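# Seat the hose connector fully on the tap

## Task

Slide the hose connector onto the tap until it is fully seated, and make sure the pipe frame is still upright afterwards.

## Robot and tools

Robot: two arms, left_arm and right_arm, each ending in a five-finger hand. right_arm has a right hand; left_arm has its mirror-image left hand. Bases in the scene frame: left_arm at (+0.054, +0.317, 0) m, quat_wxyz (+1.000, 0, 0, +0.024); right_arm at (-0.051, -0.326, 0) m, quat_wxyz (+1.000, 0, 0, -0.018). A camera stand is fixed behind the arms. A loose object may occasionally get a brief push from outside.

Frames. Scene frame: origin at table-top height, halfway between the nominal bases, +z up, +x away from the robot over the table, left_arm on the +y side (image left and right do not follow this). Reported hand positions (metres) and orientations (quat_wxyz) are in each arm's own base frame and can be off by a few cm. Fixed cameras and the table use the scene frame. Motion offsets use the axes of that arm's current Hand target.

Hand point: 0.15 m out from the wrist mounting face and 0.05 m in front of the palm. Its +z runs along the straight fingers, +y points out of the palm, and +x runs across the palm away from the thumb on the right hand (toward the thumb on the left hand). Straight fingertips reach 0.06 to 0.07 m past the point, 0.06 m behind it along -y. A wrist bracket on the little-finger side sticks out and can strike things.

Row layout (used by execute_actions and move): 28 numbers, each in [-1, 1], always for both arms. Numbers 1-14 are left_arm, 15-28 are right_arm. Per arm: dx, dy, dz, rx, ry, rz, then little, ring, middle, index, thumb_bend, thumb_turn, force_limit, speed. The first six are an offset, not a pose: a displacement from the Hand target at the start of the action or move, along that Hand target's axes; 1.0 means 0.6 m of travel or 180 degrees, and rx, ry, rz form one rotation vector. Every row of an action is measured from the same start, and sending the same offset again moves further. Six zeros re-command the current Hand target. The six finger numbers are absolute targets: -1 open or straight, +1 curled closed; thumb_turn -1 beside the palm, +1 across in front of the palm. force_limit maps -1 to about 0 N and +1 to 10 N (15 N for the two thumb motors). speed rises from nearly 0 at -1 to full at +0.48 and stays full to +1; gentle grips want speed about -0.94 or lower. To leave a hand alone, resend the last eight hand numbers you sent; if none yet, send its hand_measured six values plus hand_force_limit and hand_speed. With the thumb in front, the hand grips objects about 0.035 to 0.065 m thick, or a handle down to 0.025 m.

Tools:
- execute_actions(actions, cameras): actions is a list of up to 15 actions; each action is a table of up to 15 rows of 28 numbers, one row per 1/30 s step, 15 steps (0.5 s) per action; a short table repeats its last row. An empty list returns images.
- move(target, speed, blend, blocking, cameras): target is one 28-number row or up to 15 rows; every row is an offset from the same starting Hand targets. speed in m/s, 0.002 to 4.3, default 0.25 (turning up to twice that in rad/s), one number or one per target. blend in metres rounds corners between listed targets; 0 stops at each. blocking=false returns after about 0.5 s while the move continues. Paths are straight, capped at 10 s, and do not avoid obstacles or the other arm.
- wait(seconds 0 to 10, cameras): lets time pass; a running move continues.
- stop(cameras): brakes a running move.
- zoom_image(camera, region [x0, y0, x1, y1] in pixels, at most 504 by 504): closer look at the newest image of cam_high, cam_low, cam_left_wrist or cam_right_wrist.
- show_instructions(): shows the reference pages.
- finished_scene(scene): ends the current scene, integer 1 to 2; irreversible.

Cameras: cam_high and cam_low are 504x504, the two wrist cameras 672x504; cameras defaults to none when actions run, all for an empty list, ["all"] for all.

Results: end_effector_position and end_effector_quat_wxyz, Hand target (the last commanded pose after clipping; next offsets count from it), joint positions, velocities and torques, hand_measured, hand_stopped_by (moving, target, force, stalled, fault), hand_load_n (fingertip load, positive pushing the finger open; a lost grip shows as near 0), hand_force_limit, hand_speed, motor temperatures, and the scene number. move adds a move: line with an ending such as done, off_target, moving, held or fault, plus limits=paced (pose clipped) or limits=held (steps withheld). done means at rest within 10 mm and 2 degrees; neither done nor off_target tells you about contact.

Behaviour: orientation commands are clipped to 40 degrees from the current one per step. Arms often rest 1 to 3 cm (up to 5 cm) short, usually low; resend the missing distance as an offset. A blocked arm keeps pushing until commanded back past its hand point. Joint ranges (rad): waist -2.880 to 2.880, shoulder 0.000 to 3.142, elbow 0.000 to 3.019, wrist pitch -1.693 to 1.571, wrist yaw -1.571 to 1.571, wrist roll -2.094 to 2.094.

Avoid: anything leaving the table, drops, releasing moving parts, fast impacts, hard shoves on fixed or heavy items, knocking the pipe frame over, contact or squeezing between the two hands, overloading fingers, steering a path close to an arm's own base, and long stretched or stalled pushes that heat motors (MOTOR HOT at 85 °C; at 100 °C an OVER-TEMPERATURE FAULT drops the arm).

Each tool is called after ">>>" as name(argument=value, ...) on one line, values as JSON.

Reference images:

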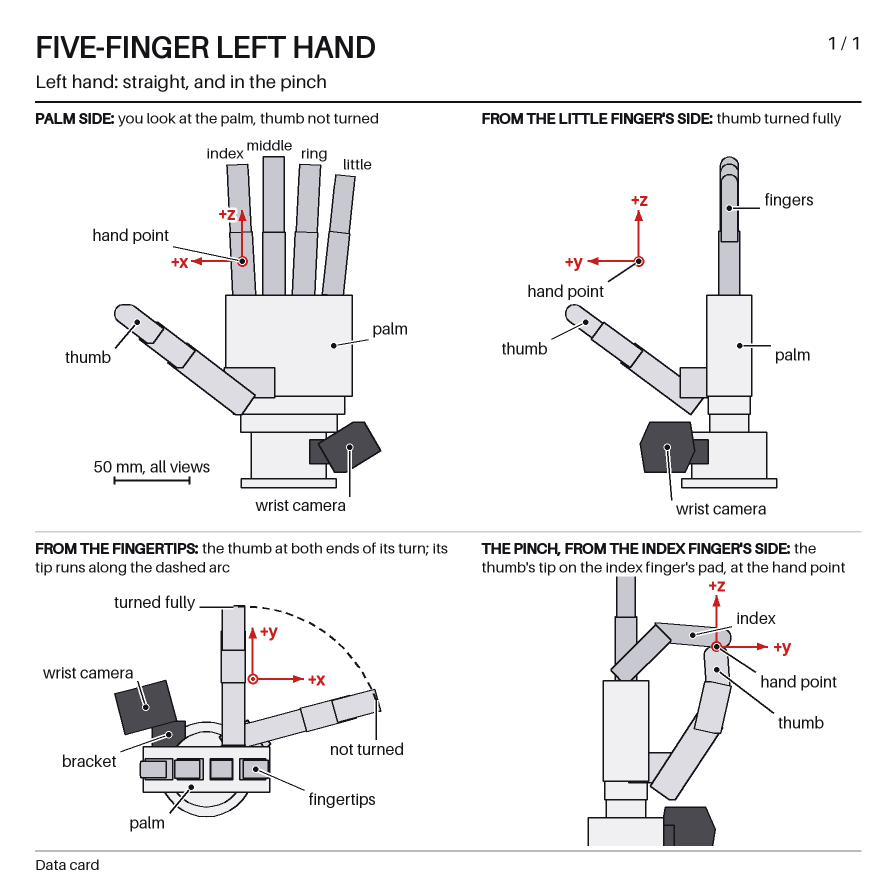

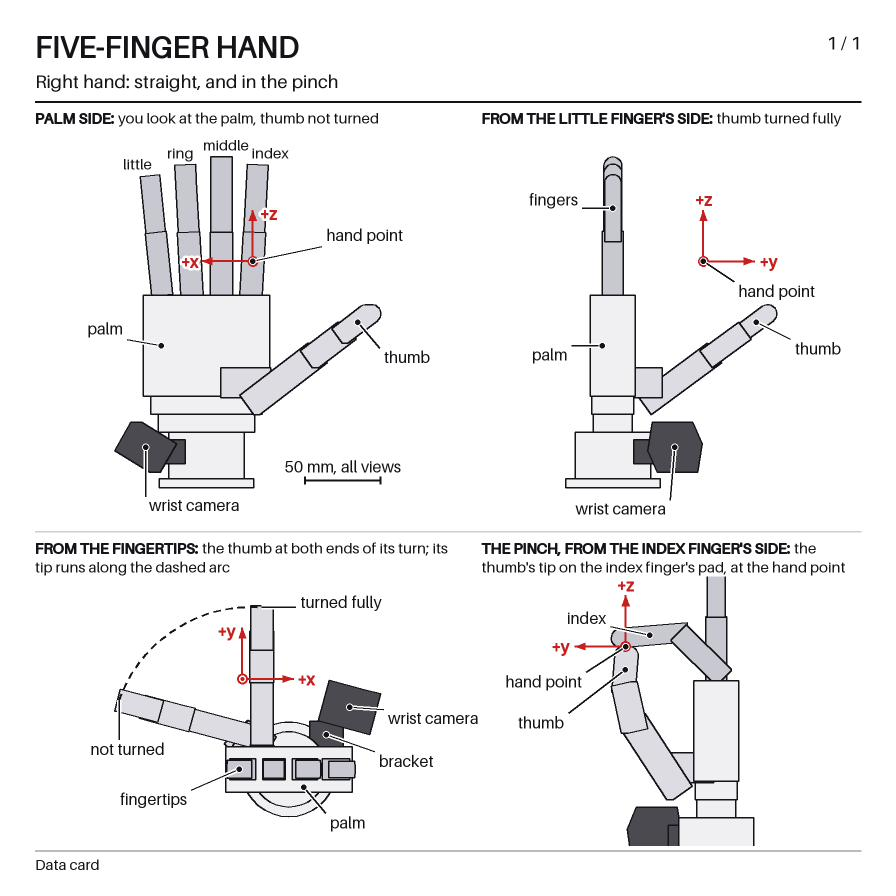

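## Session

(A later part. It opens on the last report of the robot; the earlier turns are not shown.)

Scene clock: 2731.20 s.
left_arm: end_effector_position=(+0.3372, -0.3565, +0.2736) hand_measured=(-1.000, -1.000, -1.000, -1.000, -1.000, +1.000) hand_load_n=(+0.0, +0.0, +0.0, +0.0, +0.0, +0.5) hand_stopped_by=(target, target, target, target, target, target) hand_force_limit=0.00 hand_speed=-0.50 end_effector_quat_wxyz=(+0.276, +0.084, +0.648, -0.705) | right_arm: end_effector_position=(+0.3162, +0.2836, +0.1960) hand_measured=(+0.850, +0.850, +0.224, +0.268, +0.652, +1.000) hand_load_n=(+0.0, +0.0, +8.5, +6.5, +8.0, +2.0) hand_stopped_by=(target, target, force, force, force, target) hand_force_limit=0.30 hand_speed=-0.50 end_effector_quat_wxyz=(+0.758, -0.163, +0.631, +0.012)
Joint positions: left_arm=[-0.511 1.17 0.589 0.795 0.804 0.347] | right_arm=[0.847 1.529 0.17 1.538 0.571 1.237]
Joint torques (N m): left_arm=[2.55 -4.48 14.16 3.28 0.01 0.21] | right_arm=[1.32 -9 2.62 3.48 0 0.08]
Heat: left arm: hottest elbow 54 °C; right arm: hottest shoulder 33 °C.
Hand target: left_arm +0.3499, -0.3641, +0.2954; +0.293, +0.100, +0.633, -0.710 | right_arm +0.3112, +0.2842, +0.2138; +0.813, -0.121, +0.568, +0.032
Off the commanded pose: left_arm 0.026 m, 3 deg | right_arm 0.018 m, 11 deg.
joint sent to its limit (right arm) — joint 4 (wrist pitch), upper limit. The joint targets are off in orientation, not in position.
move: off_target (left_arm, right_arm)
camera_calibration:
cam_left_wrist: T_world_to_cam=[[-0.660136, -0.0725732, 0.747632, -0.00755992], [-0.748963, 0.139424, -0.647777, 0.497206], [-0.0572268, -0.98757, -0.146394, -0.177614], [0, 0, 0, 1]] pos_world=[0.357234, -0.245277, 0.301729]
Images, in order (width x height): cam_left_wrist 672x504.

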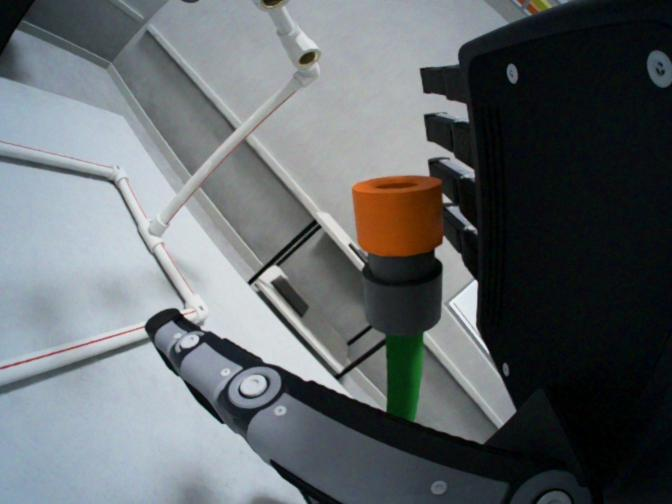

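>>> move(target=[0, 0, 0, 0, 0, 0, -1, -1, 0.8, 0.8, 0.9, 1, 0.1, -0.6, 0, 0, 0, 0, 0, 0, 0.85, 0.85, 0.6, 0.6, 1.0, 1, 0.3, -0.5], speed=0.05, cameras=["cam_left_wrist", "cam_high"])

>>> wait(seconds=1, cameras=["cam_left_wrist"])

Scene clock: 2743.70 s.
left_arm: end_effector_position=(+0.3372, -0.3565, +0.2741) hand_measured=(-1.000, -1.000, +0.320, +0.432, -0.306, +1.000) hand_load_n=(+0.0, +0.0, +9.0, +7.0, +11.5, +0.0) hand_stopped_by=(target, target, force, force, force, target) hand_force_limit=0.10 hand_speed=-0.60 end_effector_quat_wxyz=(+0.277, +0.084, +0.647, -0.706) | right_arm: end_effector_position=(+0.3150, +0.2853, +0.1952) hand_measured=(+0.850, +0.850, +0.224, +0.268, +0.652, +1.000) hand_load_n=(+0.0, +0.0, +8.5, +6.5, +8.5, +1.5) hand_stopped_by=(target, target, force, force, force, target) hand_force_limit=0.30 hand_speed=-0.50 end_effector_quat_wxyz=(+0.758, -0.169, +0.630, +0.009)
Joint positions: left_arm=[-0.511 1.17 0.589 0.797 0.804 0.347] | right_arm=[0.851 1.529 0.17 1.538 0.569 1.224]
Joint torques (N m): left_arm=[2.61 -4.42 14.19 3.21 -0.01 0.22] | right_arm=[0.97 -8.88 2.59 3.44 0 0.21]
Heat: left arm: hottest elbow 54 °C; right arm: hottest shoulder 33 °C.
Hand target: left_arm +0.3499, -0.3641, +0.2954; +0.293, +0.100, +0.633, -0.710 | right_arm +0.3112, +0.2842, +0.2138; +0.813, -0.121, +0.568, +0.032
Off the commanded pose: left_arm 0.026 m, 3 deg | right_arm 0.019 m, 11 deg.
joint sent to its limit (right arm) — joint 4 (wrist pitch), upper limit. The joint targets are off in orientation, not in position.
move: off_target (left_arm, right_arm)
camera_calibration:
cam_left_wrist: T_world_to_cam=[[-0.661959, -0.0713875, 0.746133, -0.00660685], [-0.747352, 0.138869, -0.649754, 0.497342], [-0.0572307, -0.987734, -0.145278, -0.177922], [0, 0, 0, 1]] pos_world=[0.357134, -0.245277, 0.302232]
Images, in order (width x height): cam_high 504x504, cam_left_wrist 672x504.

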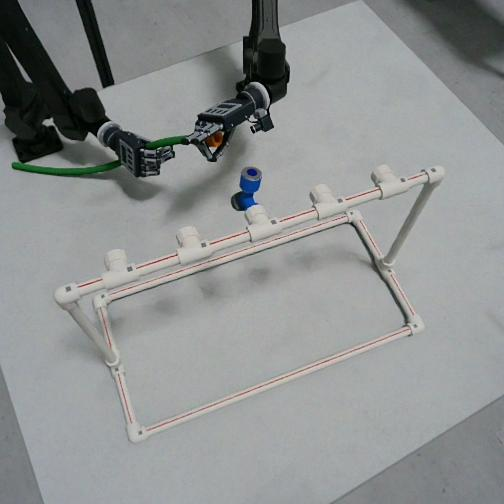

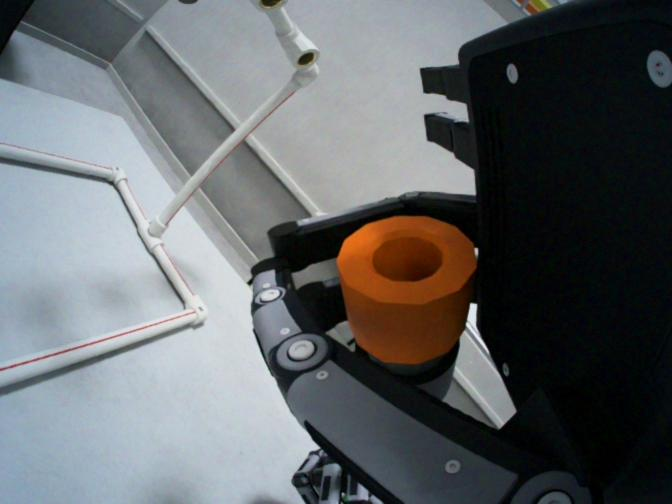

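Scene clock: 2744.70 s.
left_arm: end_effector_position=(+0.3372, -0.3565, +0.2741) hand_measured=(-1.000, -1.000, +0.320, +0.432, -0.306, +1.000) hand_load_n=(+0.0, +0.0, +9.0, +7.0, +11.5, +0.0) hand_stopped_by=(target, target, force, force, force, target) hand_force_limit=0.10 hand_speed=-0.60 end_effector_quat_wxyz=(+0.277, +0.084, +0.647, -0.706) | right_arm: end_effector_position=(+0.3150, +0.2853, +0.1952) hand_measured=(+0.850, +0.850, +0.224, +0.268, +0.652, +1.000) hand_load_n=(+0.0, +0.0, +8.5, +6.5, +8.0, +1.5) hand_stopped_by=(target, target, force, force, force, target) hand_force_limit=0.30 hand_speed=-0.50 end_effector_quat_wxyz=(+0.758, -0.169, +0.630, +0.009)
Joint positions: left_arm=[-0.511 1.17 0.589 0.797 0.804 0.347] | right_arm=[0.851 1.529 0.17 1.538 0.569 1.224]
Joint torques (N m): left_arm=[2.61 -4.48 14.17 3.21 -0.02 0.22] | right_arm=[1.03 -9 2.61 3.43 0 0.23]
Heat: left arm: hottest elbow 54 °C; right arm: hottest shoulder 33 °C.
Hand target: left_arm +0.3499, -0.3641, +0.2954; +0.293, +0.100, +0.633, -0.710 | right_arm +0.3112, +0.2842, +0.2138; +0.813, -0.121, +0.568, +0.032
Off the commanded pose: left_arm 0.026 m, 3 deg | right_arm 0.019 m, 11 deg.
wait: 1.00 s; at rest by 0.17 s
camera_calibration:
cam_left_wrist: T_world_to_cam=[[-0.661959, -0.0713875, 0.746133, -0.00660685], [-0.747352, 0.138869, -0.649754, 0.497342], [-0.0572307, -0.987734, -0.145278, -0.177922], [0, 0, 0, 1]] pos_world=[0.357134, -0.245277, 0.302232]
Images, in order (width x height): cam_left_wrist 672x504.

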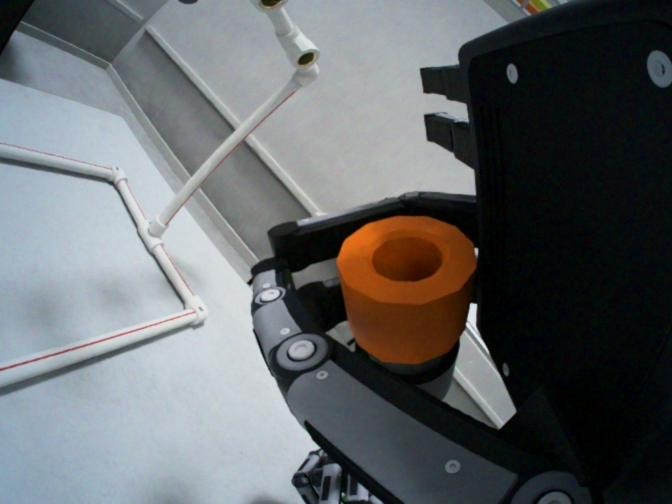

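>>> zoom_image(camera="cam_left_wrist", region=[290, 190, 510, 410])

Scaled by 2.291 from the camera's 672x504 image, which has a finer 960x720 frame.

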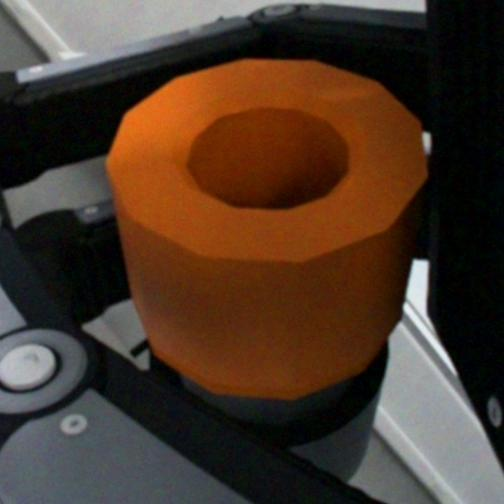

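>>> move(target=[0, 0, 0, 0, 0, 0, -1, -1, 0.8, 0.8, 0.9, 1, 0.1, -0.6, 0, 0, 0, 0, 0, 0, -1, -1, -1, -1, -1, 1, 0.3, -0.5], speed=0.05, cameras=["cam_left_wrist", "cam_high"])

>>> move(target=[0, 0, 0, 0, 0, 0, -1, -1, 0.8, 0.8, 0.9, 1, 0.1, -0.6, 0, 0, 0, 0, 0, 0, -1, -1, -1, -1, -1, -1, 0.3, -0.3], speed=0.05, cameras=["cam_left_wrist", "cam_high", "cam_right_wrist"])

Scene clock: 2835.43 s.
left_arm: end_effector_position=(+0.3374, -0.3566, +0.2734) hand_measured=(-1.000, -1.000, +0.320, +0.432, -0.306, +1.000) hand_load_n=(+0.0, +0.0, +9.0, +7.5, +11.5, +0.0) hand_stopped_by=(target, target, force, force, force, target) hand_force_limit=0.10 hand_speed=-0.60 end_effector_quat_wxyz=(+0.277, +0.084, +0.647, -0.705) | right_arm: end_effector_position=(+0.3145, +0.2842, +0.2006) hand_measured=(-1.000, -1.000, -1.000, -1.000, -1.000, +1.000) hand_load_n=(+0.0, +0.0, +0.0, +0.0, +0.0, +0.0) hand_stopped_by=(target, target, target, target, target, target) hand_force_limit=0.30 hand_speed=-0.50 end_effector_quat_wxyz=(+0.762, -0.161, +0.627, +0.015)
Joint positions: left_arm=[-0.511 1.171 0.589 0.797 0.804 0.347] | right_arm=[0.851 1.524 0.17 1.549 0.571 1.233]
Joint torques (N m): left_arm=[2.55 -4.66 14.17 3.22 -0.01 0.21] | right_arm=[1.03 -8.59 2.67 3.04 -0.07 0.1]
Motor temperatures (°C): left_arm=[25 29 55 25 25 23] | right_arm=[23 33 32 24 24 25]
Heat: left arm: hottest elbow 55 °C; right arm: hottest shoulder 33 °C.
Hand target: left_arm +0.3499, -0.3641, +0.2953; +0.293, +0.099, +0.633, -0.710 | right_arm +0.3111, +0.2843, +0.2139; +0.813, -0.121, +0.568, +0.033
Off the commanded pose: left_arm 0.026 m, 3 deg | right_arm 0.014 m, 10 deg.
joint sent to its limit (right arm) — joint 4 (wrist pitch), upper limit. The joint targets are off in orientation, not in position.
move: off_target (left_arm, right_arm)
camera_calibration:
cam_left_wrist: T_world_to_cam=[[-0.661172, -0.0720796, 0.746764, -0.00661552], [-0.748041, 0.139399, -0.648847, 0.497307], [-0.0573292, -0.987609, -0.146085, -0.177881], [0, 0, 0, 1]] pos_world=[0.357434, -0.245477, 0.301631]
Images, in order (width x height): cam_high 504x504, cam_left_wrist 672x504.

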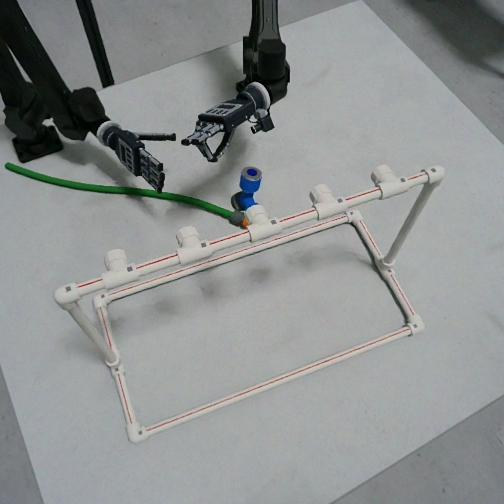

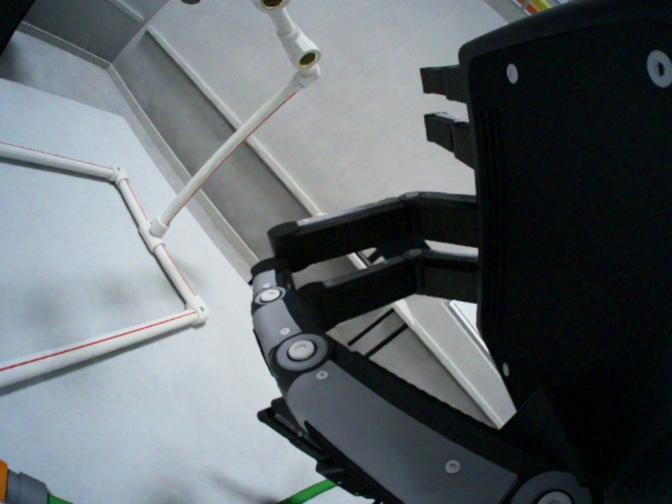

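Scene clock: 2837.20 s.
left_arm: end_effector_position=(+0.3374, -0.3566, +0.2734) hand_measured=(-1.000, -1.000, +0.320, +0.432, -0.306, +1.000) hand_load_n=(+0.0, +0.0, +9.5, +7.0, +11.5, +0.0) hand_stopped_by=(target, target, force, force, force, target) hand_force_limit=0.10 hand_speed=-0.60 end_effector_quat_wxyz=(+0.277, +0.084, +0.647, -0.705) | right_arm: end_effector_position=(+0.3145, +0.2841, +0.2008) hand_measured=(-1.000, -1.000, -1.000, -1.000, -1.000, -1.000) hand_load_n=(+0.0, +0.0, +0.0, +0.0, +0.0, +0.0) hand_stopped_by=(target, target, target, target, target, target) hand_force_limit=0.30 hand_speed=-0.30 end_effector_quat_wxyz=(+0.762, -0.160, +0.627, +0.016)
Joint positions: left_arm=[-0.511 1.171 0.589 0.797 0.804 0.347] | right_arm=[0.851 1.524 0.17 1.549 0.572 1.236]
Joint torques (N m): left_arm=[2.55 -4.66 14.16 3.22 -0.01 0.21] | right_arm=[0.97 -8.64 2.66 3.04 -0.06 0.09]
Motor temperatures (°C): left_arm=[25 29 55 25 25 23] | right_arm=[23 33 32 24 24 25]
Heat: left arm: hottest elbow 55 °C; right arm: hottest shoulder 33 °C.
Hand target: left_arm +0.3499, -0.3641, +0.2953; +0.293, +0.099, +0.633, -0.710 | right_arm +0.3111, +0.2843, +0.2139; +0.813, -0.121, +0.568, +0.033
Off the commanded pose: left_arm 0.026 m, 3 deg | right_arm 0.014 m, 10 deg.
joint sent to its limit (right arm) — joint 4 (wrist pitch), upper limit. The joint targets are off in orientation, not in position.
move: off_target (left_arm, right_arm)
camera_calibration:
cam_left_wrist: T_world_to_cam=[[-0.661172, -0.0720796, 0.746764, -0.00661552], [-0.748041, 0.139399, -0.648847, 0.497307], [-0.0573292, -0.987609, -0.146085, -0.177881], [0, 0, 0, 1]] pos_world=[0.357434, -0.245477, 0.301631]
cam_right_wrist: T_world_to_cam=[[-0.182573, 0.857713, -0.48062, -0.0941363], [-0.782644, 0.169092, 0.599063, 0.0637969], [0.595093, 0.485527, 0.640412, -0.34337], [0, 0, 0, 1]] pos_world=[0.237081, 0.23667, 0.136436]
Images, in order (width x height): cam_high 504x504, cam_left_wrist 672x504, cam_right_wrist 672x504.

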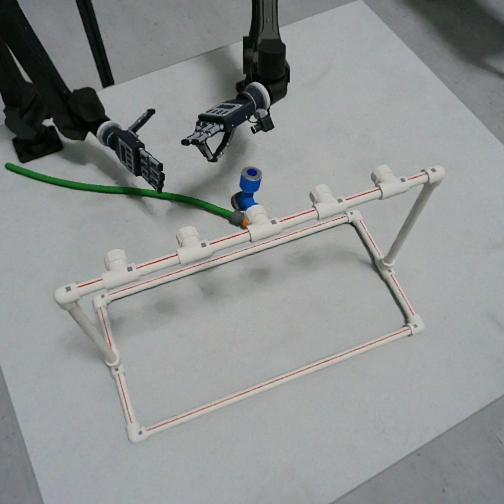

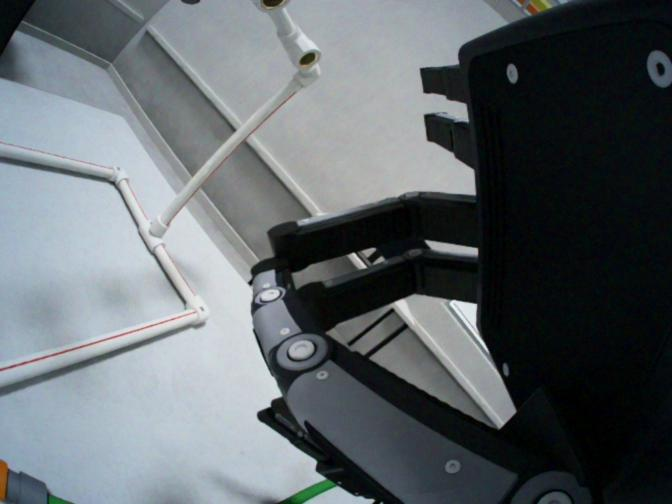

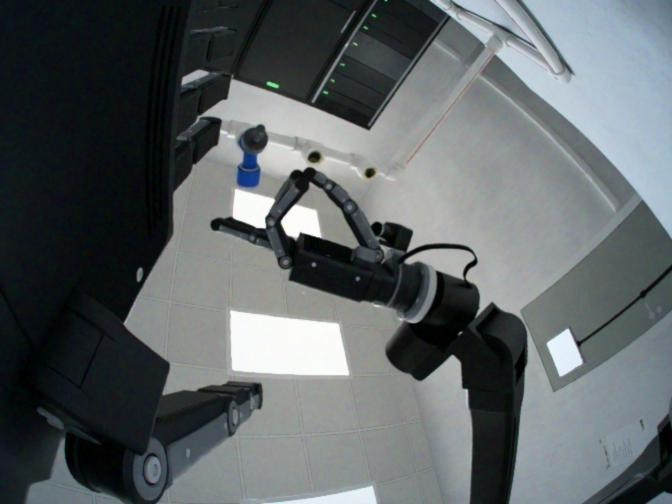

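>>> zoom_image(camera="cam_high", region=[190, 170, 290, 250])

Scaled by 5.040.

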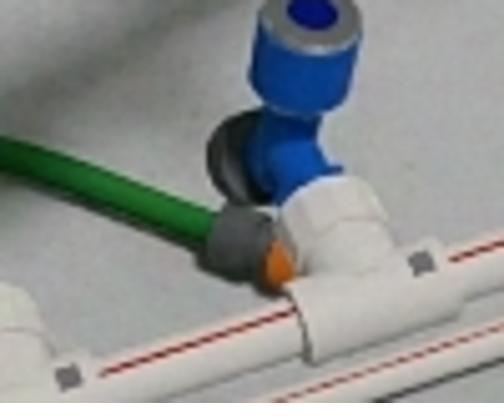

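>>> move(target=[[0, 0, 0, 0, 0, 0, -1, -1, -0.5, -0.5, -0.5, 1, 0.1, -0.3, -0.078, -0.0797, -0.139, 0, 0, 0, -1, -1, -1, -1, -1, -1, 0.3, -0.3], [0.1427, 0.261, -0.1752, -0.2317, 0.0104, -0.1747, -1, -1, -0.5, -0.5, -0.5, 1, 0.1, -0.3, -0.2232, -0.4912, 0.0728, -0.1285, 0.2536, -0.4132, -1, -1, -1, -1, -1, -1, 0.3, -0.3]], speed=0.2, cameras=["cam_left_wrist", "cam_high", "cam_low"])

Scene clock: 3017.60 s.
left_arm: end_effector_position=(+0.3374, -0.3566, +0.2734) hand_measured=(-1.000, -1.000, -0.500, -0.500, -0.500, +1.000) hand_load_n=(+0.0, +0.0, +0.0, -0.5, +0.0, +0.0) hand_stopped_by=(target, target, target, target, target, target) hand_force_limit=0.10 hand_speed=-0.30 end_effector_quat_wxyz=(+0.277, +0.084, +0.647, -0.705) | right_arm: end_effector_position=(+0.2804, +0.2561, +0.2049) hand_measured=(-1.000, -1.000, -1.000, -1.000, -1.000, -1.000) hand_load_n=(+0.0, +0.0, +0.5, +0.0, +0.0, +0.0) hand_stopped_by=(target, target, target, target, target, target) hand_force_limit=0.30 hand_speed=-0.30 end_effector_quat_wxyz=(+0.762, -0.157, +0.628, +0.019)
Joint positions: left_arm=[-0.511 1.171 0.589 0.797 0.804 0.347] | right_arm=[0.892 1.408 0.057 1.549 0.612 1.236]
Joint torques (N m): left_arm=[2.61 -4.78 14.12 3.21 -0.01 0.21] | right_arm=[-0.26 -4.66 4.42 2.1 -0.25 -0.03]
Motor temperatures (°C): left_arm=[25 30 56 25 25 23] | right_arm=[23 32 31 24 24 25]
Heat: left arm: hottest elbow 56 °C; right arm: hottest shoulder 32 °C.
Hand target: left_arm +0.3497, -0.3639, +0.2953; +0.293, +0.099, +0.633, -0.710 (not the last commanded pose) | right_arm +0.2874, +0.2601, +0.2109; +0.766, -0.150, +0.624, +0.020 (not the last commanded pose)
Off the commanded pose: left_arm 0.184 m, 49 deg | right_arm 0.316 m, 83 deg.
move: held (right_arm; a check stopped the path), off_target (left_arm; braked when a check withheld steps of right_arm); path passed 0 of 2 targets; limits=held
pose unreachable (right arm): on one or more control steps of this call, first in action 0 (counted from 0), this arm could not follow its commanded pose, so it was not sent that pose on those steps. It may still have moved: this result reports where it is.
cause: moving toward the commanded pose would bring two parts of the arm too close to each other (joints 2 (shoulder) and 3 (elbow) lie between them).
camera_calibration:
cam_left_wrist: T_world_to_cam=[[-0.661172, -0.0720796, 0.746764, -0.00661552], [-0.748041, 0.139399, -0.648847, 0.497307], [-0.0573292, -0.987609, -0.146085, -0.177881], [0, 0, 0, 1]] pos_world=[0.357434, -0.245477, 0.301631]
Images, in order (width x height): cam_high 504x504, cam_low 504x504, cam_left_wrist 672x504.

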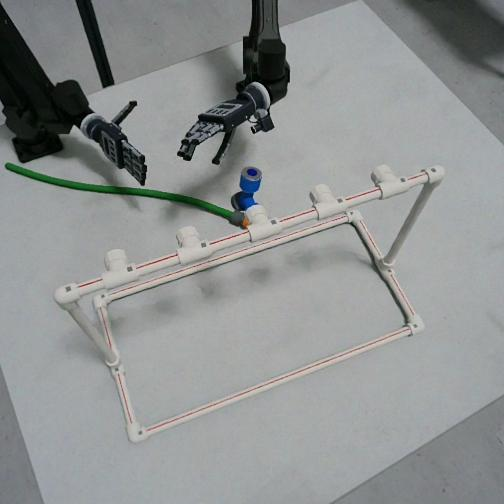

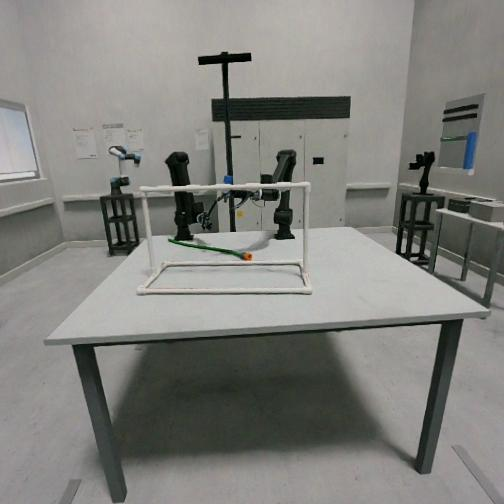

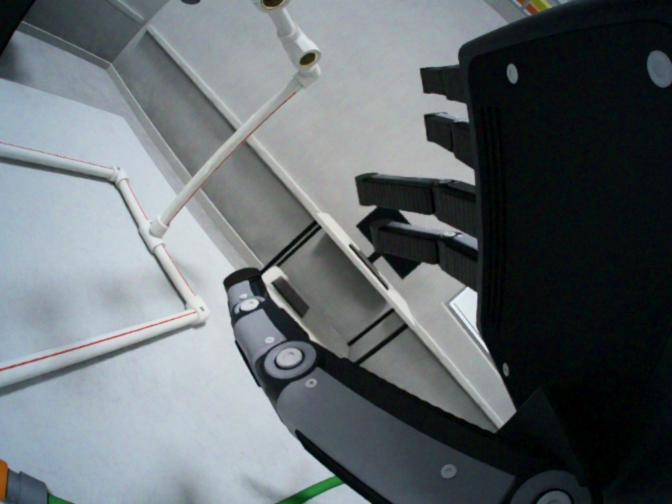

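>>> move(target=[0.1427, 0.261, -0.1752, -0.2317, 0.0104, -0.1747, -1, -1, -0.5, -0.5, -0.5, 1, 0.1, -0.3, -0.2242, -0.4242, 0.0775, -0.0906, 0.2181, -0.4011, -1, -1, -1, -1, -1, -1, 0.3, -0.3], speed=0.2, cameras=["cam_left_wrist", "cam_high"])

Scene clock: 3040.70 s.
left_arm: end_effector_position=(+0.3216, -0.2874, +0.0882) hand_measured=(-1.000, -1.000, -0.500, -0.500, -0.500, +1.000) hand_load_n=(+0.0, +0.0, +0.0, +0.0, +0.0, +0.0) hand_stopped_by=(target, target, target, target, target, target) hand_force_limit=0.10 hand_speed=-0.30 end_effector_quat_wxyz=(+0.088, -0.176, +0.851, -0.487) | right_arm: end_effector_position=(+0.3529, +0.0550, +0.3699) hand_measured=(-1.000, -1.000, -1.000, -1.000, -1.000, -1.000) hand_load_n=(+0.0, +0.0, +0.0, +0.0, +0.0, -0.5) hand_stopped_by=(target, target, target, target, target, target) hand_force_limit=0.30 hand_speed=-0.30 end_effector_quat_wxyz=(-0.356, +0.586, -0.622, +0.377)
Joint positions: left_arm=[-0.457 1.259 0.622 -0.036 0.612 0.405] | right_arm=[0.158 0.715 1.028 -0.802 0.191 0.103]
Joint torques (N m): left_arm=[3.25 -5.54 13.9 2.03 0.27 0.2] | right_arm=[-0.26 -2.32 13.61 1.84 0.02 -0.17]
Motor temperatures (°C): left_arm=[25 30 56 25 25 23] | right_arm=[23 32 33 24 24 25]
Heat: left arm: hottest elbow 56 °C; right arm: hottest elbow 33 °C.
Hand target: left_arm +0.3413, -0.2925, +0.1010; +0.100, -0.170, +0.848, -0.491 | right_arm +0.3576, +0.0503, +0.4009; -0.367, +0.577, -0.616, +0.392
Off the commanded pose: left_arm 0.024 m, 2 deg | right_arm 0.032 m, 2 deg.
move: off_target (left_arm, right_arm)
camera_calibration:
cam_left_wrist: T_world_to_cam=[[0.0169439, -0.552656, 0.833237, -0.237543], [-0.99528, 0.0703214, 0.0668807, 0.352105], [-0.0955564, -0.830437, -0.548856, -0.0444221], [0, 0, 0, 1]] pos_world=[0.350223, -0.19293, 0.15]
Images, in order (width x height): cam_high 504x504, cam_left_wrist 672x504.

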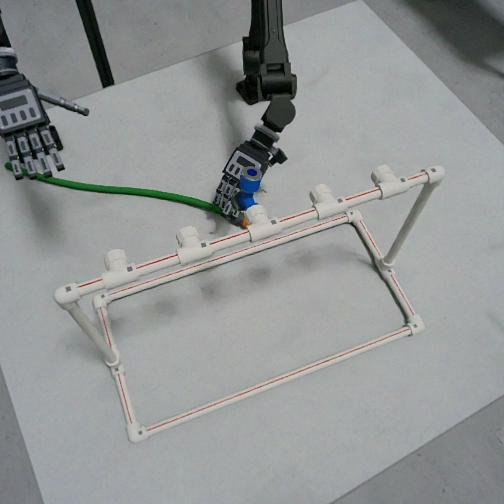

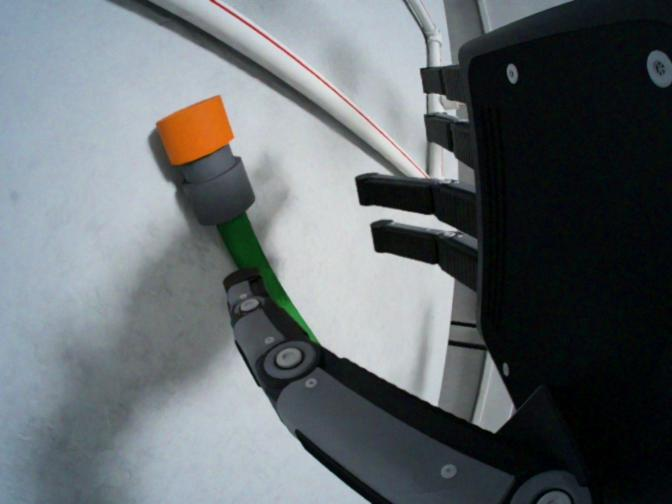

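>>> move(target=[-0.049, 0.0507, 0.0322, 0, -0.0217, -0.0125, -1, -1, -0.5, -0.5, -0.5, 1, 0.1, -0.3, 0, 0, 0, 0, 0, 0, -1, -1, -1, -1, -1, -1, 0.3, -0.3], speed=0.15, cameras=["cam_left_wrist"])

Scene clock: 3066.57 s.
left_arm: end_effector_position=(+0.3533, -0.2779, +0.0582) hand_measured=(-1.000, -1.000, -0.500, -0.500, -0.500, +1.000) hand_load_n=(+0.0, +0.0, +0.0, +0.0, +0.0, +0.0) hand_stopped_by=(target, target, target, target, target, target) hand_force_limit=0.10 hand_speed=-0.30 end_effector_quat_wxyz=(+0.111, -0.200, +0.847, -0.480) | right_arm: end_effector_position=(+0.3529, +0.0549, +0.3699) hand_measured=(-1.000, -1.000, -1.000, -1.000, -1.000, -1.000) hand_load_n=(+0.0, +0.0, +0.0, -0.5, +0.0, +0.0) hand_stopped_by=(target, target, target, target, target, target) hand_force_limit=0.30 hand_speed=-0.30 end_effector_quat_wxyz=(-0.356, +0.586, -0.622, +0.377)
Joint positions: left_arm=[-0.416 1.37 0.622 0.085 0.581 0.4] | right_arm=[0.158 0.715 1.028 -0.802 0.191 0.102]
Joint torques (N m): left_arm=[3.14 -6.48 11.51 3.36 0.25 -0.01] | right_arm=[-0.44 -2.32 13.57 1.84 0.02 -0.17]
Motor temperatures (°C): left_arm=[25 29 55 25 25 23] | right_arm=[23 32 38 24 24 25]
Heat: left arm: hottest elbow 55 °C; right arm: hottest elbow 38 °C.
Hand target: left_arm +0.3691, -0.2826, +0.0653; +0.120, -0.203, +0.841, -0.487 | right_arm +0.3576, +0.0504, +0.4009; -0.367, +0.577, -0.616, +0.392
Off the commanded pose: left_arm 0.018 m, 1 deg | right_arm 0.032 m, 2 deg.
move: off_target (left_arm, right_arm)
camera_calibration:
cam_left_wrist: T_world_to_cam=[[0.0433448, -0.56039, 0.827094, -0.218993], [-0.998551, 0.00213744, 0.0537784, 0.367962], [-0.0319047, -0.828226, -0.559485, -0.0711538], [0, 0, 0, 1]] pos_world=[0.374651, -0.18244, 0.12153]
Images, in order (width x height): cam_left_wrist 672x504.

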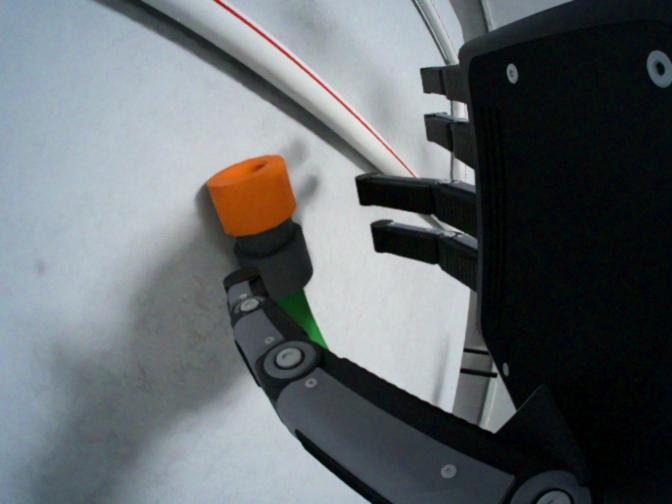

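>>> move(target=[0, 0.065, 0.0375, 0, 0, 0, -1, -1, -0.5, -0.5, -0.5, 1, 0.1, -0.3, 0, 0, 0, 0, 0, 0, -1, -1, -1, -1, -1, -1, 0.3, -0.3], speed=0.08, cameras=["cam_left_wrist"])

Scene clock: 3080.20 s.
left_arm: end_effector_position=(+0.3729, -0.2864, +0.0318) hand_measured=(-1.000, -1.000, -0.500, -0.500, -0.500, +1.000) hand_load_n=(+0.0, +0.0, +0.0, +0.0, +0.0, +0.0) hand_stopped_by=(target, target, target, target, target, target) hand_force_limit=0.10 hand_speed=-0.30 end_effector_quat_wxyz=(+0.126, -0.192, +0.840, -0.491) | right_arm: end_effector_position=(+0.3529, +0.0549, +0.3699) hand_measured=(-1.000, -1.000, -1.000, -1.000, -1.000, -1.000) hand_load_n=(+0.0, +0.0, +0.0, +0.0, +0.0, +0.0) hand_stopped_by=(target, target, target, target, target, target) hand_force_limit=0.30 hand_speed=-0.30 end_effector_quat_wxyz=(-0.356, +0.586, -0.622, +0.377)
Joint positions: left_arm=[-0.416 1.488 0.622 0.247 0.58 0.399] | right_arm=[0.158 0.715 1.028 -0.802 0.191 0.102]
Joint torques (N m): left_arm=[3.08 -7.47 6.78 3.43 0.24 -0.04] | right_arm=[-0.21 -2.37 13.64 1.83 0.02 -0.18]
Heat: left arm: hottest elbow 54 °C; right arm: hottest elbow 40 °C.
Hand target: left_arm +0.3693, -0.2826, +0.0202; +0.120, -0.203, +0.841, -0.487 | right_arm +0.3576, +0.0504, +0.4009; -0.367, +0.577, -0.616, +0.392
Off the commanded pose: left_arm 0.013 m, 2 deg | right_arm 0.032 m, 2 deg.
move: off_target (left_arm, right_arm)
camera_calibration:
cam_left_wrist: T_world_to_cam=[[0.0108539, -0.545679, 0.837924, -0.186797], [-0.9999, 0.00168364, 0.0140485, 0.390618], [-0.00907673, -0.837993, -0.545606, -0.104242], [0, 0, 0, 1]] pos_world=[0.39166, -0.189943, 0.0941596]
Images, in order (width x height): cam_left_wrist 672x504.

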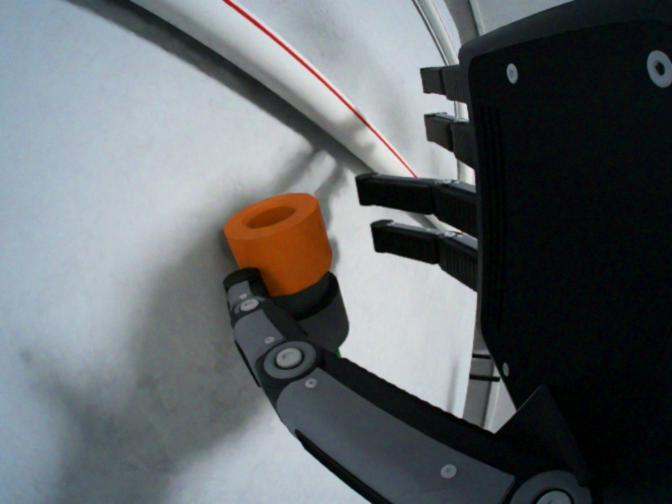

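>>> move(target=[0.0213, 0.0322, -0.0093, 0, 0, 0, -1, -1, -0.5, -0.5, -0.5, 1, 0.1, -0.3, 0, 0, 0, 0, 0, 0, -1, -1, -1, -1, -1, -1, 0.3, -0.3], speed=0.08, cameras=["cam_left_wrist"])

Scene clock: 3090.33 s.
left_arm: end_effector_position=(+0.3549, -0.2783, +0.0158) hand_measured=(-1.000, -1.000, -0.500, -0.500, -0.500, +1.000) hand_load_n=(+0.0, +0.0, +0.0, +0.0, +0.0, +0.0) hand_stopped_by=(target, target, target, target, target, target) hand_force_limit=0.10 hand_speed=-0.30 end_effector_quat_wxyz=(+0.126, -0.194, +0.840, -0.490) | right_arm: end_effector_position=(+0.3529, +0.0549, +0.3699) hand_measured=(-1.000, -1.000, -1.000, -1.000, -1.000, -1.000) hand_load_n=(+0.0, +0.0, +0.0, +0.0, +0.0, -0.5) hand_stopped_by=(target, target, target, target, target, target) hand_force_limit=0.30 hand_speed=-0.30 end_effector_quat_wxyz=(-0.356, +0.586, -0.622, +0.377)
Joint positions: left_arm=[-0.416 1.489 0.557 0.31 0.579 0.398] | right_arm=[0.158 0.715 1.028 -0.802 0.191 0.102]
Joint torques (N m): left_arm=[2.84 -7 6.56 3.34 0.23 -0.02] | right_arm=[-0.38 -2.37 13.59 1.87 0.02 -0.17]
Heat: left arm: hottest elbow 53 °C; right arm: hottest elbow 41 °C.
Hand target: left_arm +0.3514, -0.2756, +0.0061; +0.120, -0.203, +0.841, -0.487 | right_arm +0.3576, +0.0504, +0.4009; -0.367, +0.577, -0.616, +0.392
Off the commanded pose: left_arm 0.011 m, 1 deg | right_arm 0.032 m, 2 deg.
move: off_target (left_arm, right_arm)
camera_calibration:
cam_left_wrist: T_world_to_cam=[[0.0139967, -0.546676, 0.837227, -0.170073], [-0.999862, -0.00011751, 0.0166388, 0.372284], [-0.00899768, -0.837344, -0.546602, -0.10618], [0, 0, 0, 1]] pos_world=[0.373657, -0.18184, 0.0781577]
Images, in order (width x height): cam_left_wrist 672x504.

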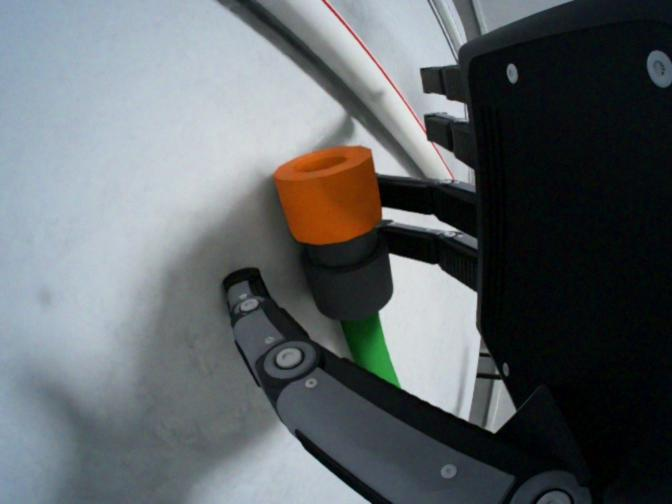

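>>> move(target=[0, 0, 0, 0, 0, 0, -1, -1, 0.9, 0.9, 0.6, 1, 0.5, -0.7, 0, 0, 0, 0, 0, 0, -1, -1, -1, -1, -1, -1, 0.3, -0.3], speed=0.08, cameras=["cam_left_wrist"])

Scene clock: 3119.07 s.
left_arm: end_effector_position=(+0.3557, -0.2787, +0.0166) hand_measured=(-1.000, -1.000, -0.034, -0.094, -0.298, +1.000) hand_load_n=(+0.0, +0.0, +5.5, +6.0, +15.0, +1.5) hand_stopped_by=(target, target, force, force, force, target) hand_force_limit=0.50 hand_speed=-0.70 end_effector_quat_wxyz=(+0.127, -0.194, +0.839, -0.492) | right_arm: end_effector_position=(+0.3529, +0.0549, +0.3699) hand_measured=(-1.000, -1.000, -1.000, -1.000, -1.000, -1.000) hand_load_n=(+0.0, +0.0, +0.0, +0.0, +0.0, +0.0) hand_stopped_by=(target, target, target, target, target, target) hand_force_limit=0.30 hand_speed=-0.30 end_effector_quat_wxyz=(-0.356, +0.586, -0.622, +0.377)
Joint positions: left_arm=[-0.416 1.489 0.557 0.315 0.578 0.394] | right_arm=[0.158 0.715 1.028 -0.802 0.191 0.102]
Joint torques (N m): left_arm=[2.96 -6.95 6.54 3.15 0.26 0.01] | right_arm=[-0.26 -2.26 13.6 1.84 0.02 -0.18]
Motor temperatures (°C): left_arm=[25 30 51 25 25 23] | right_arm=[23 32 43 24 24 25]
Heat: left arm: hottest elbow 51 °C; right arm: hottest elbow 43 °C.
Hand target: left_arm +0.3513, -0.2756, +0.0061; +0.119, -0.204, +0.841, -0.487 | right_arm +0.3576, +0.0504, +0.4009; -0.367, +0.577, -0.616, +0.392
Off the commanded pose: left_arm 0.012 m, 1 deg | right_arm 0.032 m, 2 deg.
move: off_target (left_arm, right_arm)
camera_calibration:
cam_left_wrist: T_world_to_cam=[[0.0139261, -0.544037, 0.838946, -0.170317], [-0.999885, -0.00254466, 0.0149474, 0.372371], [-0.00599711, -0.839057, -0.54401, -0.107653], [0, 0, 0, 1]] pos_world=[0.374055, -0.182038, 0.0787562]
Images, in order (width x height): cam_left_wrist 672x504.

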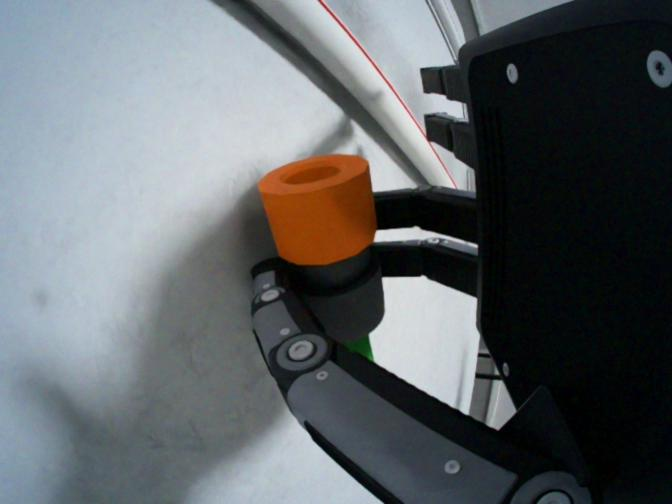

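>>> move(target=[0, 0, 0, 0, 0, 0, -1, -1, 0.8, 0.8, 0.6, 1, 0.95, -0.7, 0, 0, 0, 0, 0, 0, -1, -1, -1, -1, -1, -1, 0.3, -0.3], speed=0.08, cameras=["cam_left_wrist"])

Scene clock: 3126.23 s.
left_arm: end_effector_position=(+0.3557, -0.2785, +0.0160) hand_measured=(-1.000, -1.000, +0.308, +0.420, -0.298, +1.000) hand_load_n=(+0.0, +0.0, +7.5, +11.0, +10.0, -0.5) hand_stopped_by=(target, target, force, force, force, target) hand_force_limit=0.95 hand_speed=-0.70 end_effector_quat_wxyz=(+0.127, -0.195, +0.840, -0.491) | right_arm: end_effector_position=(+0.3529, +0.0549, +0.3699) hand_measured=(-1.000, -1.000, -1.000, -1.000, -1.000, -1.000) hand_load_n=(+0.0, +0.0, +0.0, +0.0, +0.0, +0.0) hand_stopped_by=(target, target, target, target, target, target) hand_force_limit=0.30 hand_speed=-0.30 end_effector_quat_wxyz=(-0.356, +0.586, -0.622, +0.377)
Joint positions: left_arm=[-0.416 1.49 0.557 0.315 0.577 0.394] | right_arm=[0.158 0.715 1.028 -0.802 0.191 0.102]
Joint torques (N m): left_arm=[2.84 -7.12 6.54 3.12 0.3 0.02] | right_arm=[-0.38 -2.26 13.61 1.83 0 -0.17]
Heat: left arm: hottest elbow 50 °C; right arm: hottest elbow 44 °C.
Hand target: left_arm +0.3514, -0.2756, +0.0061; +0.120, -0.203, +0.841, -0.487 | right_arm +0.3576, +0.0504, +0.4009; -0.367, +0.577, -0.616, +0.392
Off the commanded pose: left_arm 0.011 m, 1 deg | right_arm 0.032 m, 2 deg.
move: off_target (left_arm, right_arm)
camera_calibration:
cam_left_wrist: T_world_to_cam=[[0.0151294, -0.544943, 0.838337, -0.170409], [-0.99987, -0.00354496, 0.0157402, 0.372128], [-0.00560566, -0.838466, -0.544926, -0.107807], [0, 0, 0, 1]] pos_world=[0.374053, -0.181936, 0.0782565]
Images, in order (width x height): cam_left_wrist 672x504.

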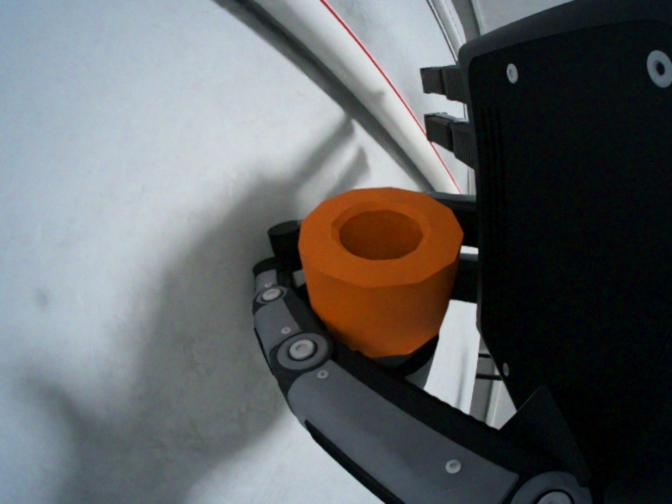

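>>> move(target=[0, 0, 0, 0, 0, 0, -1, -1, 0.1, 0.1, 0.9, 1, 0.3, -0.5, 0, 0, 0, 0, 0, 0, -1, -1, -1, -1, -1, -1, 0.3, -0.3], speed=0.08, cameras=["cam_left_wrist"])

Scene clock: 3207.20 s.
left_arm: end_effector_position=(+0.3558, -0.2785, +0.0160) hand_measured=(-1.000, -1.000, +0.100, +0.100, -0.294, +1.000) hand_load_n=(+0.0, +0.0, +0.0, +0.0, +0.5, +0.0) hand_stopped_by=(target, target, target, target, force, target) hand_force_limit=0.30 hand_speed=-0.50 end_effector_quat_wxyz=(+0.127, -0.195, +0.840, -0.491) | right_arm: end_effector_position=(+0.3529, +0.0549, +0.3699) hand_measured=(-1.000, -1.000, -1.000, -1.000, -1.000, -1.000) hand_load_n=(+0.0, +0.0, +0.0, +0.0, +0.0, +0.0) hand_stopped_by=(target, target, target, target, target, target) hand_force_limit=0.30 hand_speed=-0.30 end_effector_quat_wxyz=(-0.356, +0.586, -0.622, +0.377)
Joint positions: left_arm=[-0.416 1.49 0.557 0.315 0.577 0.394] | right_arm=[0.158 0.715 1.028 -0.802 0.191 0.102]
Joint torques (N m): left_arm=[2.78 -7.12 6.5 3.14 0.32 0.01] | right_arm=[-0.5 -2.26 13.63 1.84 0.01 -0.16]
Heat: left arm: hottest elbow 47 °C; right arm: hottest elbow 47 °C.
Hand target: left_arm +0.3514, -0.2756, +0.0062; +0.120, -0.203, +0.841, -0.487 | right_arm +0.3576, +0.0504, +0.4009; -0.367, +0.577, -0.616, +0.392
Off the commanded pose: left_arm 0.011 m, 1 deg | right_arm 0.032 m, 2 deg.
move: off_target (left_arm, right_arm)
camera_calibration:
cam_left_wrist: T_world_to_cam=[[0.0152063, -0.545126, 0.838216, -0.170408], [-0.99987, -0.00384164, 0.0156405, 0.372082], [-0.0053059, -0.838345, -0.545113, -0.107798], [0, 0, 0, 1]] pos_world=[0.374053, -0.181836, 0.0782569]
Images, in order (width x height): cam_left_wrist 672x504.

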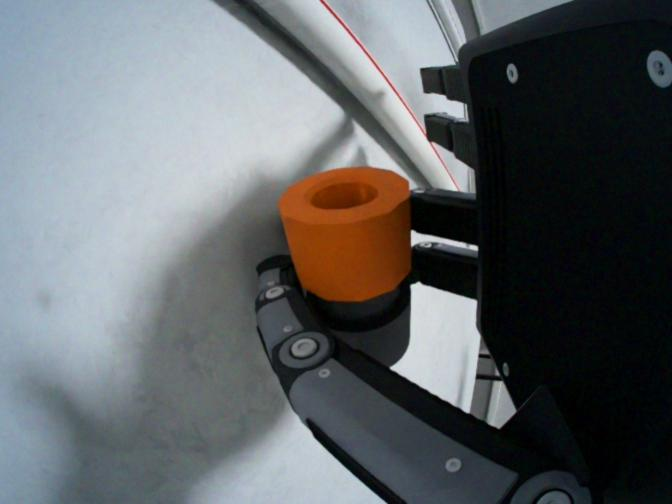

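>>> move(target=[0, 0, 0, 0, 0, 0, -1, -1, 0.1, 0.1, 0.88, 1, 0.2, -0.6, 0, 0, 0, 0, 0, 0, -1, -1, -1, -1, -1, -1, 0.3, -0.3], speed=0.08, cameras=["cam_left_wrist"])

Scene clock: 3213.73 s.
left_arm: end_effector_position=(+0.3557, -0.2784, +0.0155) hand_measured=(-1.000, -1.000, +0.100, +0.100, +0.096, +1.000) hand_load_n=(+0.0, +0.0, +0.0, +0.5, +9.0, +0.5) hand_stopped_by=(target, target, target, target, force, target) hand_force_limit=0.20 hand_speed=-0.60 end_effector_quat_wxyz=(+0.127, -0.195, +0.840, -0.491) | right_arm: end_effector_position=(+0.3529, +0.0549, +0.3699) hand_measured=(-1.000, -1.000, -1.000, -1.000, -1.000, -1.000) hand_load_n=(+0.0, -0.5, +0.0, +0.0, +0.0, -0.5) hand_stopped_by=(target, target, target, target, target, target) hand_force_limit=0.30 hand_speed=-0.30 end_effector_quat_wxyz=(-0.356, +0.586, -0.622, +0.377)
Joint positions: left_arm=[-0.416 1.491 0.557 0.315 0.576 0.394] | right_arm=[0.158 0.715 1.028 -0.802 0.191 0.102]
Joint torques (N m): left_arm=[2.84 -7.3 6.52 3.15 0.34 0.02] | right_arm=[-0.32 -2.26 13.6 1.81 0.01 -0.18]
Heat: left arm: hottest elbow 47 °C; right arm: hottest elbow 47 °C.
Hand target: left_arm +0.3513, -0.2757, +0.0062; +0.120, -0.203, +0.841, -0.487 | right_arm +0.3576, +0.0504, +0.4009; -0.367, +0.577, -0.616, +0.392
Off the commanded pose: left_arm 0.011 m, 1 deg | right_arm 0.032 m, 2 deg.
move: off_target (left_arm, right_arm)
camera_calibration:
cam_left_wrist: T_world_to_cam=[[0.0161157, -0.54562, 0.837878, -0.170475], [-0.999854, -0.00409073, 0.0165673, 0.371964], [-0.00561191, -0.838023, -0.545607, -0.107804], [0, 0, 0, 1]] pos_world=[0.374053, -0.181835, 0.0778564]
Images, in order (width x height): cam_left_wrist 672x504.

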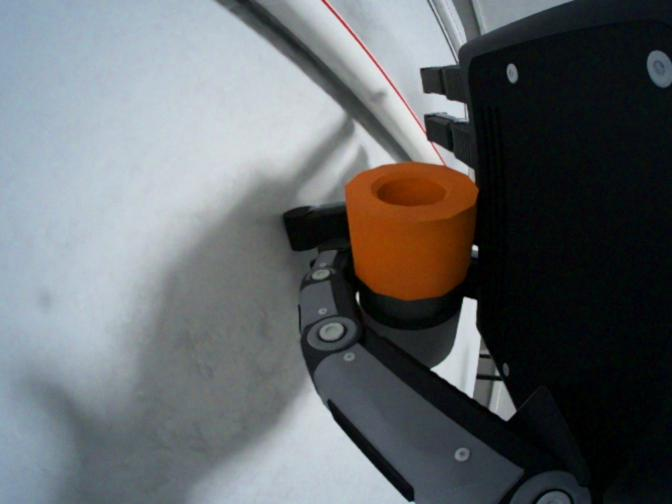

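>>> move(target=[0, 0, 0, 0, 0, 0, -1, -1, 0.75, 0.75, 0.88, 1, 0.3, -0.5, 0, 0, 0, 0, 0, 0, -1, -1, -1, -1, -1, -1, 0.3, -0.3], speed=0.08, cameras=["cam_left_wrist"])

Scene clock: 3221.23 s.
left_arm: end_effector_position=(+0.3557, -0.2784, +0.0153) hand_measured=(-1.000, -1.000, +0.232, +0.274, +0.096, +1.000) hand_load_n=(+0.0, +0.0, +8.0, +7.0, +6.5, -4.5) hand_stopped_by=(target, target, force, force, force, target) hand_force_limit=0.30 hand_speed=-0.50 end_effector_quat_wxyz=(+0.127, -0.195, +0.840, -0.490) | right_arm: end_effector_position=(+0.3529, +0.0549, +0.3699) hand_measured=(-1.000, -1.000, -1.000, -1.000, -1.000, -1.000) hand_load_n=(+0.0, +0.0, +0.0, +0.0, -0.5, -0.5) hand_stopped_by=(target, target, target, target, target, target) hand_force_limit=0.30 hand_speed=-0.30 end_effector_quat_wxyz=(-0.356, +0.586, -0.622, +0.377)
Joint positions: left_arm=[-0.416 1.491 0.557 0.315 0.576 0.394] | right_arm=[0.158 0.715 1.028 -0.802 0.191 0.102]
Joint torques (N m): left_arm=[2.9 -7.24 6.52 3.14 0.35 0.02] | right_arm=[-0.38 -2.32 13.6 1.84 0.01 -0.18]
Motor temperatures (°C): left_arm=[25 30 46 25 25 23] | right_arm=[23 31 47 24 24 25]
Heat: left arm: hottest elbow 46 °C; right arm: hottest elbow 47 °C.
Hand target: left_arm +0.3513, -0.2756, +0.0061; +0.120, -0.203, +0.841, -0.487 | right_arm +0.3576, +0.0504, +0.4009; -0.367, +0.577, -0.616, +0.392
Off the commanded pose: left_arm 0.010 m, 1 deg | right_arm 0.032 m, 2 deg.
move: off_target (right_arm)
camera_calibration:
cam_left_wrist: T_world_to_cam=[[0.0165267, -0.54592, 0.837674, -0.170445], [-0.999849, -0.00448624, 0.0168025, 0.371875], [-0.00541483, -0.837825, -0.545912, -0.107843], [0, 0, 0, 1]] pos_world=[0.374052, -0.181735, 0.0776565]
Images, in order (width x height): cam_left_wrist 672x504.

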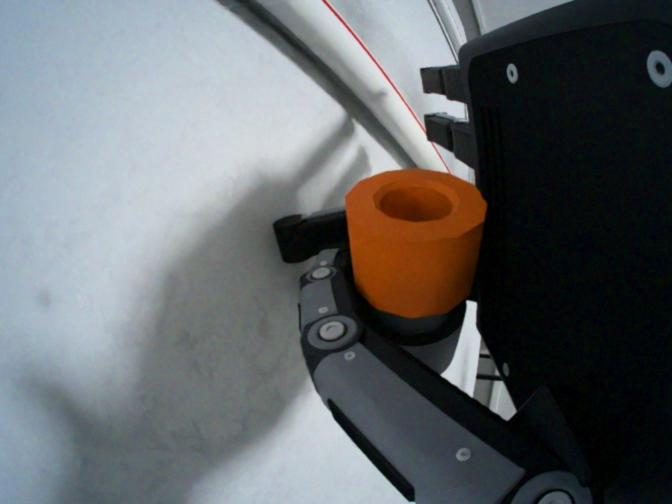

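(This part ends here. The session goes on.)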